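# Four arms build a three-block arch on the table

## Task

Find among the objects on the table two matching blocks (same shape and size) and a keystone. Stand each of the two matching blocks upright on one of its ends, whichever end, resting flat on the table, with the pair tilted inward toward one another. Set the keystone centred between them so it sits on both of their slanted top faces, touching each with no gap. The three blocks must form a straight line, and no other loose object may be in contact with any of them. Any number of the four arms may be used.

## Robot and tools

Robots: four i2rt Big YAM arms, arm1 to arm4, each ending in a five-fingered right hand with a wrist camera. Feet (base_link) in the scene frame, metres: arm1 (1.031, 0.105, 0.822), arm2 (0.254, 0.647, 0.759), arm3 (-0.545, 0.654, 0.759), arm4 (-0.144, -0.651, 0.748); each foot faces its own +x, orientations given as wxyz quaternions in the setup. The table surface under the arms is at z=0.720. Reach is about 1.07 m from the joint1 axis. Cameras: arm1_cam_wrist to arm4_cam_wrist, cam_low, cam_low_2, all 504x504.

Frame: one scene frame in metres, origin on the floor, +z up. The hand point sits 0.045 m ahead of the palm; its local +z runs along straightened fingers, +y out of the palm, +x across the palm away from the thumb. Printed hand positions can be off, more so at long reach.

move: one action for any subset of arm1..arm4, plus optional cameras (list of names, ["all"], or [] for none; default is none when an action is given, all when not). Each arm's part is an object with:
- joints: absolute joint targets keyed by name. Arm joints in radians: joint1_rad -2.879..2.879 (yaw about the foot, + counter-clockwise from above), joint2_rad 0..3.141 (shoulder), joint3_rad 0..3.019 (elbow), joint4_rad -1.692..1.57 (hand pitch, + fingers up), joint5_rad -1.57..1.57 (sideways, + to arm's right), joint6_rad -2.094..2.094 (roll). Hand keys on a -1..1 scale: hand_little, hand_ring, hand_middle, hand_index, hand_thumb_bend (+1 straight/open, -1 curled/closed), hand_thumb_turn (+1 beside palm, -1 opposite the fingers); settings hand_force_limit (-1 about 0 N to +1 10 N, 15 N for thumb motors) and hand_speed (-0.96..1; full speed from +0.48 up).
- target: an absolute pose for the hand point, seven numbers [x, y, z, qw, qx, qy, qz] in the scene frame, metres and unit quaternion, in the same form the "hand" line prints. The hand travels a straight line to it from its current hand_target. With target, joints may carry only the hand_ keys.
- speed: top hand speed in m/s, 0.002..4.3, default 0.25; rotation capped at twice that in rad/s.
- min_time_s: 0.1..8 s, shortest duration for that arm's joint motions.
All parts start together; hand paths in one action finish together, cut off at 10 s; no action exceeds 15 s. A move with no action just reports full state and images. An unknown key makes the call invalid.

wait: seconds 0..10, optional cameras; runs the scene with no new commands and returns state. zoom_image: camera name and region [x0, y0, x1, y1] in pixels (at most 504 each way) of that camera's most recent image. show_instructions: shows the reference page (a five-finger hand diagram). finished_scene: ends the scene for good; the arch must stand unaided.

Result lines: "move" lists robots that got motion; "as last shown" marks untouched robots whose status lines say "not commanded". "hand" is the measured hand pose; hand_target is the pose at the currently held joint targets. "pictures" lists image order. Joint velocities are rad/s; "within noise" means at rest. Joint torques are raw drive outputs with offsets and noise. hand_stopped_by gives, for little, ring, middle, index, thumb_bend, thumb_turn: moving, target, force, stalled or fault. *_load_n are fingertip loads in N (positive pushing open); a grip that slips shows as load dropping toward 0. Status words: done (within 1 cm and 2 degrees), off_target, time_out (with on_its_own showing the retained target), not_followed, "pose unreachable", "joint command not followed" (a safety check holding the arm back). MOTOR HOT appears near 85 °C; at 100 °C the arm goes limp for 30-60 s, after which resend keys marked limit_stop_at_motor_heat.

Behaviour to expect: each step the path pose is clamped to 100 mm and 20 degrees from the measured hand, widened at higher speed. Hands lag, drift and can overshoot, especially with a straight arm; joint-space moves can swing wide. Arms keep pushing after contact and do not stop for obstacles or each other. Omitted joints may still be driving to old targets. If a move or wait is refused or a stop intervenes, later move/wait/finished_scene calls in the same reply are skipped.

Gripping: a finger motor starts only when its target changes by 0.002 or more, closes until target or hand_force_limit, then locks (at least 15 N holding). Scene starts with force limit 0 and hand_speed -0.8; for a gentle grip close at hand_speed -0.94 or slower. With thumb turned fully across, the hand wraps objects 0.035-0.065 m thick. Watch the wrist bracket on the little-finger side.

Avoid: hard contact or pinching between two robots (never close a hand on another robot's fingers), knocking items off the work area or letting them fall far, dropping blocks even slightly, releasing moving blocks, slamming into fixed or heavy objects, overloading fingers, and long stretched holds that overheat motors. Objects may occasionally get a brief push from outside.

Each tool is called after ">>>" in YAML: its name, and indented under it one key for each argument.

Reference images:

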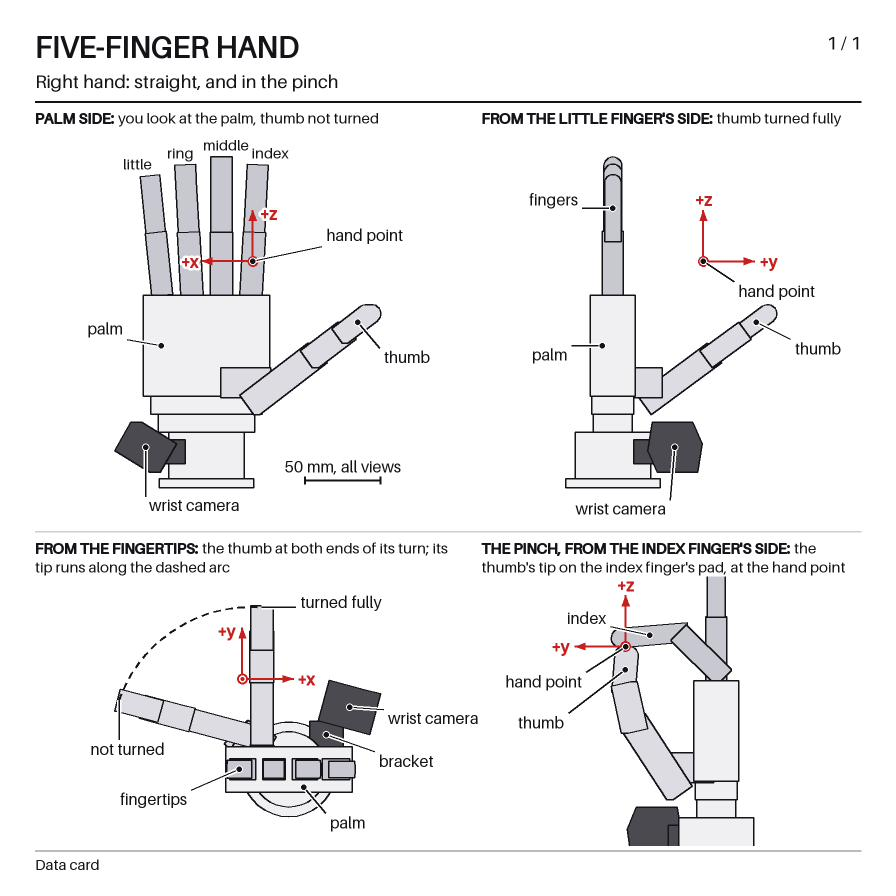

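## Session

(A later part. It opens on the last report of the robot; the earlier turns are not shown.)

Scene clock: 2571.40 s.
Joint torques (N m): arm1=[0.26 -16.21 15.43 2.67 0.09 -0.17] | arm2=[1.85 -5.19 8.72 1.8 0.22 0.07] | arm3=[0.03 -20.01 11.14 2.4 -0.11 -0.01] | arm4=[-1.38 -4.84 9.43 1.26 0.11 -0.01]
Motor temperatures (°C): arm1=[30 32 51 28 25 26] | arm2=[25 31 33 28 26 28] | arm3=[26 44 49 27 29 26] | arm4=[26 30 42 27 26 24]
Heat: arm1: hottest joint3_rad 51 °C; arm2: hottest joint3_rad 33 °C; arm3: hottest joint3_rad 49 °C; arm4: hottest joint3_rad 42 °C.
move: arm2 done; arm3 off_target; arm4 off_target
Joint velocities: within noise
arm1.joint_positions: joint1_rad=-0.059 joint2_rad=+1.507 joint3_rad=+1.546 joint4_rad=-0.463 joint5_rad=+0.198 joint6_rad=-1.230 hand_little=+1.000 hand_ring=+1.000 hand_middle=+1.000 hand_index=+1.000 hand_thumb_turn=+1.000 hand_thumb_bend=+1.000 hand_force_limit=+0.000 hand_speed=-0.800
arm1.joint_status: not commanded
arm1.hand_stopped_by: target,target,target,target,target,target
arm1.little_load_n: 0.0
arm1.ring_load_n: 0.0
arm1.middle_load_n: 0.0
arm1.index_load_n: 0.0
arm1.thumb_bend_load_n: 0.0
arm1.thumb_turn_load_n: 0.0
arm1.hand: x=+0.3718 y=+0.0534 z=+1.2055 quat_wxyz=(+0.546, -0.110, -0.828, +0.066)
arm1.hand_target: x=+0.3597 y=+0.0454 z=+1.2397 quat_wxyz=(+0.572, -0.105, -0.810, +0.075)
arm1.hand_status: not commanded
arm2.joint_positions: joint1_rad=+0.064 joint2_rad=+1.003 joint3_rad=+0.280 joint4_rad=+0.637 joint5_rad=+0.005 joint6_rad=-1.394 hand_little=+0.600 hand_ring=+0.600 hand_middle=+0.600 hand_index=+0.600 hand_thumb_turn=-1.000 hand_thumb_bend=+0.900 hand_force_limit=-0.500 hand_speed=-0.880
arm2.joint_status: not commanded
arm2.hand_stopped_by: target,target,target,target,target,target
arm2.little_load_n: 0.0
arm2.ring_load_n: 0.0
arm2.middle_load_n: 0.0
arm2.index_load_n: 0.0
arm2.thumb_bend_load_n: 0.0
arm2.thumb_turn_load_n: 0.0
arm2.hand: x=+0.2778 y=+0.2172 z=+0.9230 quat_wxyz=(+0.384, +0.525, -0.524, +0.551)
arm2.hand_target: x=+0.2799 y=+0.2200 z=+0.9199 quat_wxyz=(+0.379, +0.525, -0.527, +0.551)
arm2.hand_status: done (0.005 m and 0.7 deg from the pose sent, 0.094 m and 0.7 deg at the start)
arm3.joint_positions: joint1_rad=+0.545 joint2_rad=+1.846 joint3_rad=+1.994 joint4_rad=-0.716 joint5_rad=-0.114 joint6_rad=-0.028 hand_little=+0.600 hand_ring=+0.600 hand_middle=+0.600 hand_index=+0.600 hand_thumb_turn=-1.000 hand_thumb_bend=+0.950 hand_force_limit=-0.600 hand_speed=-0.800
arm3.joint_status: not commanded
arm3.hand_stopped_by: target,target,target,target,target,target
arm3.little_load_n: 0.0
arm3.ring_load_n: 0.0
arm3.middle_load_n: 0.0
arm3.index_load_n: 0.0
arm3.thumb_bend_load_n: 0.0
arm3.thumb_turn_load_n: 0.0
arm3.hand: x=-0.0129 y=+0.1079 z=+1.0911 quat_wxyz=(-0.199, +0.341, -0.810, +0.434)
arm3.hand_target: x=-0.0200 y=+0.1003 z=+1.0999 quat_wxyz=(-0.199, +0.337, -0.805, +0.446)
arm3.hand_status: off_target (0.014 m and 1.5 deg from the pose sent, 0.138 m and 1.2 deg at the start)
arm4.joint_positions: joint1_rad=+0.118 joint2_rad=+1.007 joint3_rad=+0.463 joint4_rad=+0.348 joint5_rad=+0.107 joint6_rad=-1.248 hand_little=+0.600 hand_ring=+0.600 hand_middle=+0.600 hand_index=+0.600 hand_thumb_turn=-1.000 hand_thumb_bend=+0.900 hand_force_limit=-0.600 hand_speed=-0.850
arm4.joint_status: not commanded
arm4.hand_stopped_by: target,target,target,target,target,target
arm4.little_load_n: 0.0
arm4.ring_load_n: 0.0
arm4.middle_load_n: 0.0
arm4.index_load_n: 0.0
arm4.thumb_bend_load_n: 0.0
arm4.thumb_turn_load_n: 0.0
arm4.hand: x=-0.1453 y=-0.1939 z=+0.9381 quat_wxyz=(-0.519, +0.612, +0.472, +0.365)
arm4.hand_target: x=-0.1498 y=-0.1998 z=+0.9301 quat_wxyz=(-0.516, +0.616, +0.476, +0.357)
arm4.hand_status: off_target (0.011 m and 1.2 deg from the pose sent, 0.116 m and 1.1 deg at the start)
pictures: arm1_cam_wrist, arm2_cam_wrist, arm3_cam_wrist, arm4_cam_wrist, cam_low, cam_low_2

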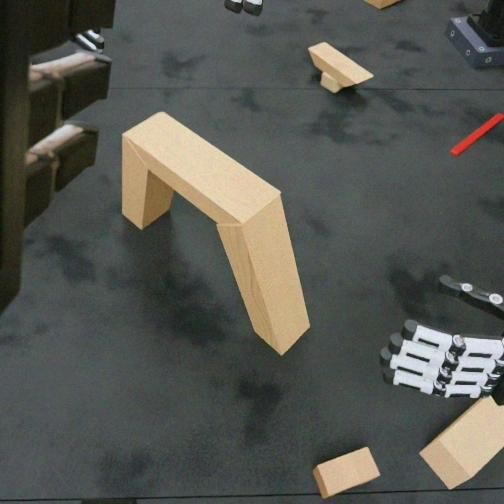

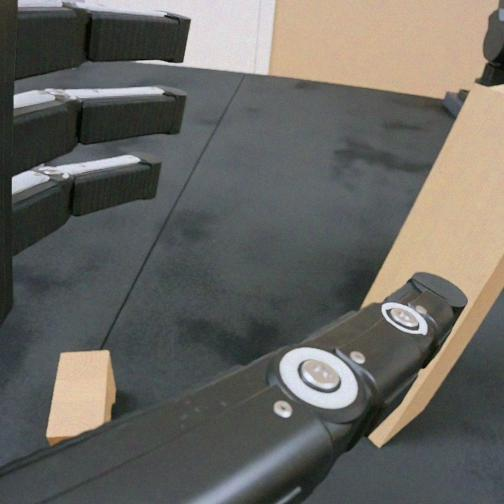

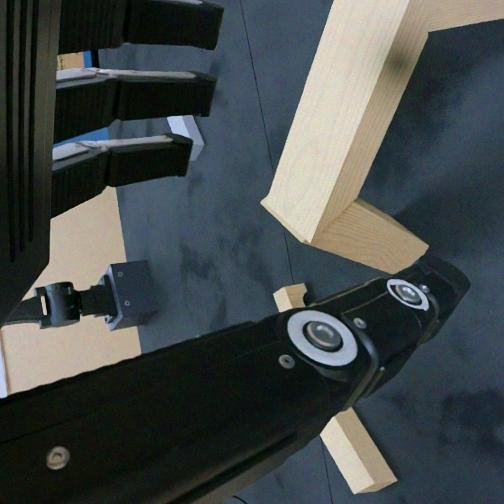

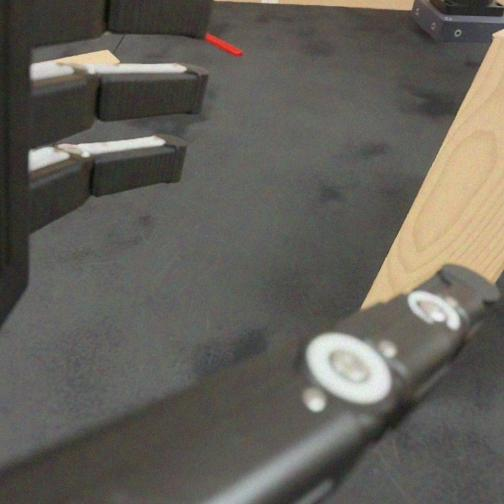

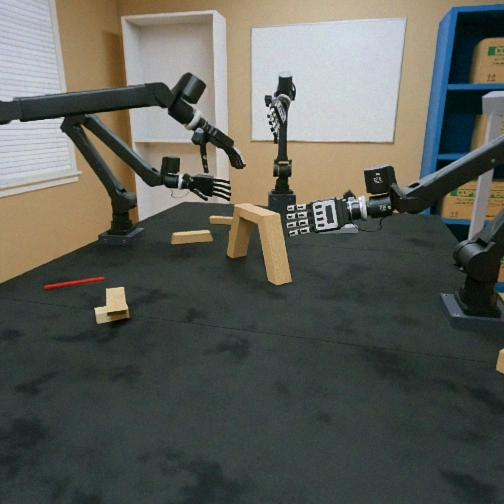

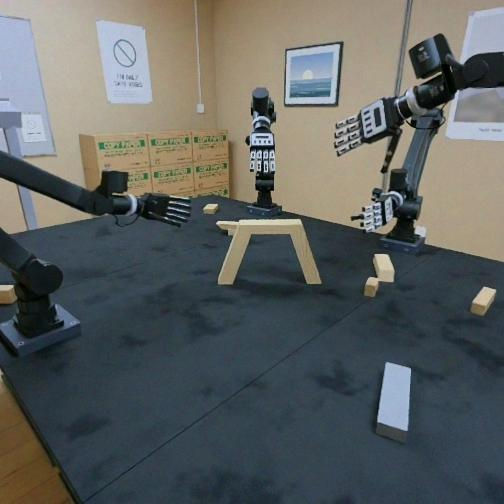

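>>> zoom_image:
  camera: "arm3_cam_wrist"
  region: [240, 160, 440, 290]

>>> zoom_image:
  camera: "arm3_cam_wrist"
  region: [360, 0, 504, 110]

>>> zoom_image:
  camera: "cam_low"
  region: [228, 198, 288, 232]

>>> zoom_image:
  camera: "arm1_cam_wrist"
  region: [110, 100, 310, 240]

>>> zoom_image:
  camera: "cam_low_2"
  region: [230, 212, 310, 242]

Scaled by 2.520 from the camera's image (finer frame: 720x720).

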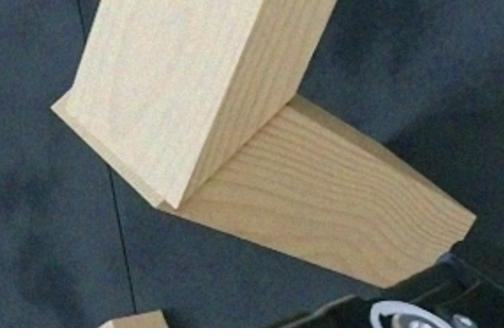

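Scaled by 3.500 from the camera's image (finer frame: 720x720).

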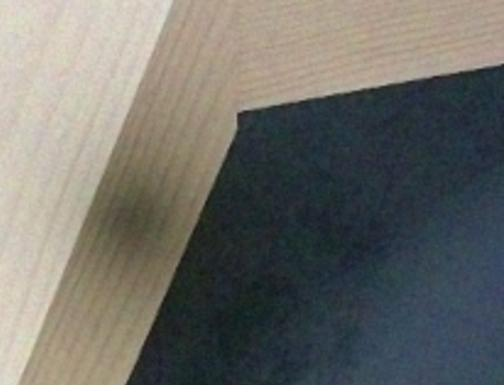

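Scaled by 8.400 from the camera's image (finer frame: 720x720).

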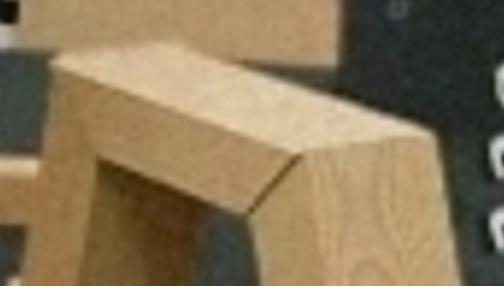

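Scaled by 2.520 from the camera's image (finer frame: 720x720).

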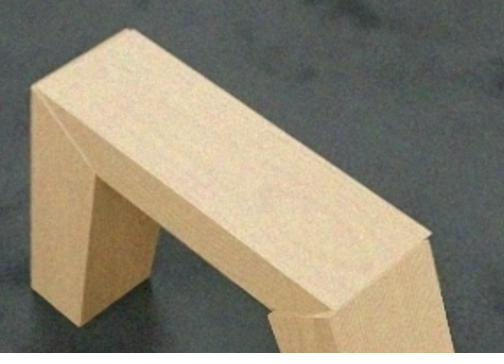

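Scaled by 6.300 from the camera's image (finer frame: 720x720).

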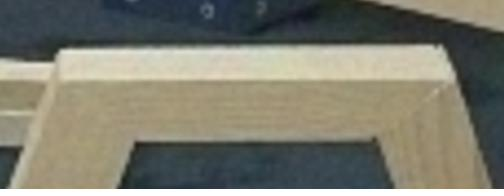

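>>> move:
  arm3: {"target": [-0.115, 0.025, 1.1, 0.199, -0.337, 0.805, -0.446], "speed": 0.1, "joints": {"hand_thumb_turn": 1.0, "hand_speed": 0.0, "hand_index": 1.0, "hand_middle": 1.0, "hand_ring": 1.0, "hand_little": 1.0}}
  cameras: ["arm3_cam_wrist", "cam_low", "cam_low_2"]

Scene clock: 2595.00 s.
Joint torques (N m): arm1=[0.26 -16.15 15.45 2.67 0.09 -0.17] | arm2=[1.9 -5.19 8.73 1.81 0.21 0.07] | arm3=[0.97 -18.02 14.82 1.48 -0.14 -0.11] | arm4=[-1.38 -4.95 9.43 1.26 0.11 -0.03]
Motor temperatures (°C): arm1=[30 32 51 28 25 26] | arm2=[25 31 33 28 26 28] | arm3=[26 46 46 28 29 26] | arm4=[26 29 42 27 26 24]
Heat: arm1: hottest joint3_rad 51 °C; arm2: hottest joint3_rad 33 °C; arm3: hottest joint2_rad 46 °C; arm4: hottest joint3_rad 42 °C.
move: arm3 off_target
Joint velocities: within noise
arm1, arm2, arm4: as last shown
arm2.thumb_turn_load_n: 0.5
arm2.hand_target: x=+0.2799 y=+0.2200 z=+0.9200 quat_wxyz=(+0.379, +0.525, -0.527, +0.551)
arm3.joint_positions: joint1_rad=+0.345 joint2_rad=+1.852 joint3_rad=+1.994 joint4_rad=-0.726 joint5_rad=-0.279 joint6_rad=-0.122 hand_little=+1.000 hand_ring=+1.000 hand_middle=+1.000 hand_index=+1.000 hand_thumb_turn=+1.000 hand_thumb_bend=+0.950 hand_force_limit=-0.600 hand_speed=+0.000
arm3.joint_status: all done
arm3.hand_stopped_by: target,target,target,target,target,target
arm3.little_load_n: -0.5
arm3.ring_load_n: 0.0
arm3.middle_load_n: 0.0
arm3.index_load_n: 0.0
arm3.thumb_bend_load_n: 0.0
arm3.thumb_turn_load_n: -0.5
arm3.hand: x=-0.1153 y=+0.0342 z=+1.0895 quat_wxyz=(-0.202, +0.333, -0.811, +0.436)
arm3.hand_target: x=-0.1154 y=+0.0254 z=+1.0997 quat_wxyz=(-0.199, +0.337, -0.805, +0.446)
arm3.hand_status: off_target (0.014 m and 1.5 deg from the pose sent, 0.132 m and 1.5 deg at the start)

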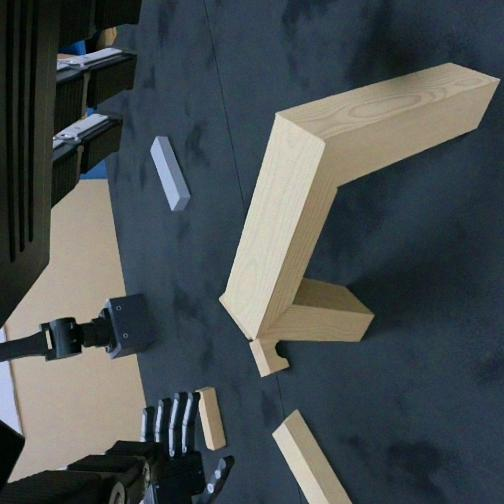

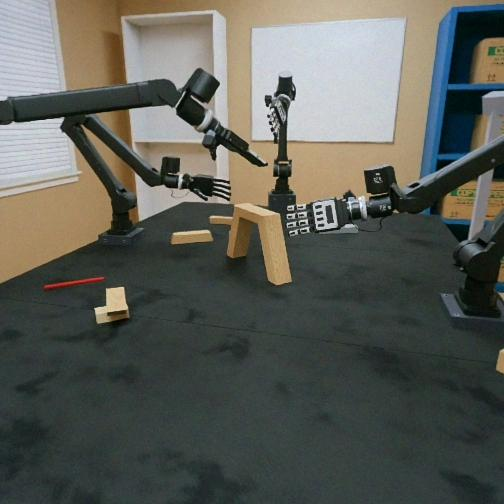

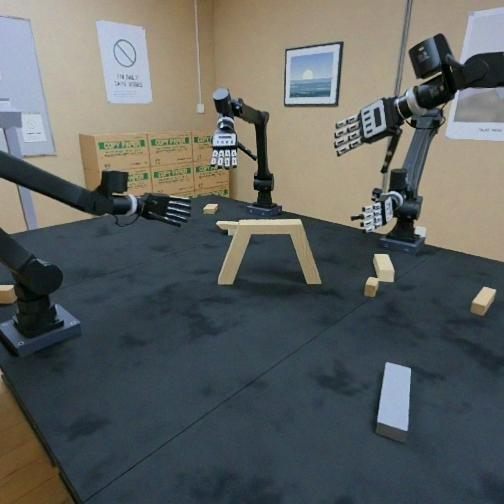

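>>> zoom_image:
  camera: "arm3_cam_wrist"
  region: [260, 90, 380, 210]

>>> zoom_image:
  camera: "arm3_cam_wrist"
  region: [210, 250, 330, 370]

>>> zoom_image:
  camera: "arm3_cam_wrist"
  region: [200, 50, 504, 354]

Scaled by 4.200 from the camera's image (finer frame: 720x720).

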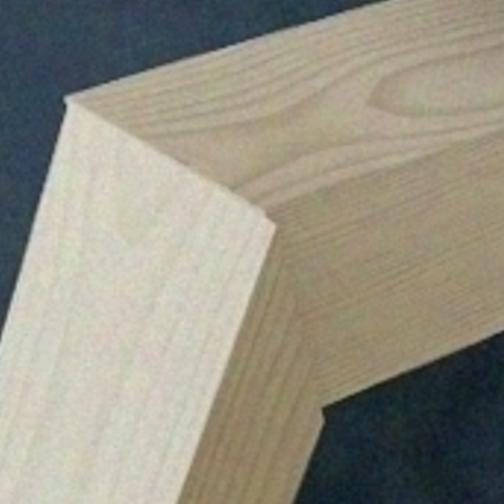

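Scaled by 4.200 from the camera's image (finer frame: 720x720).

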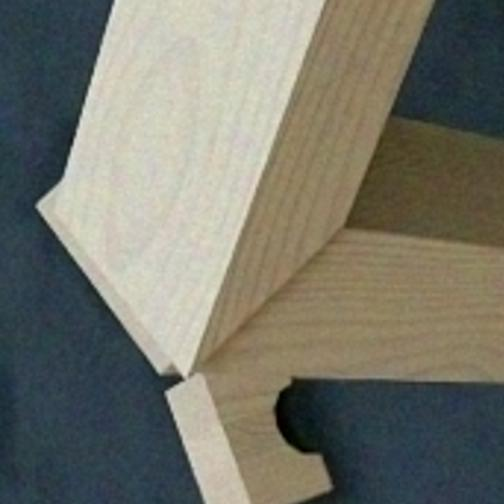

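Scaled by 1.658 from the camera's image (finer frame: 720x720).

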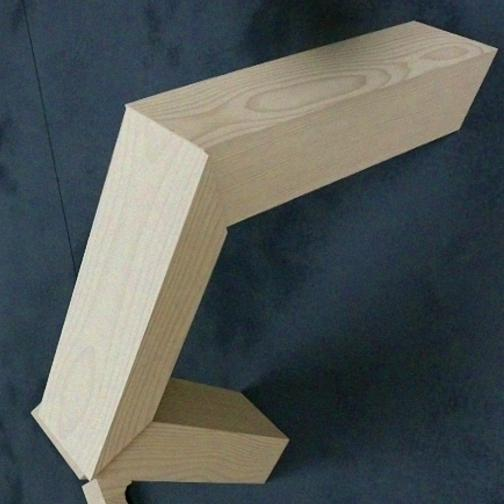

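>>> finished_scene:

The scene is finished: the task was done.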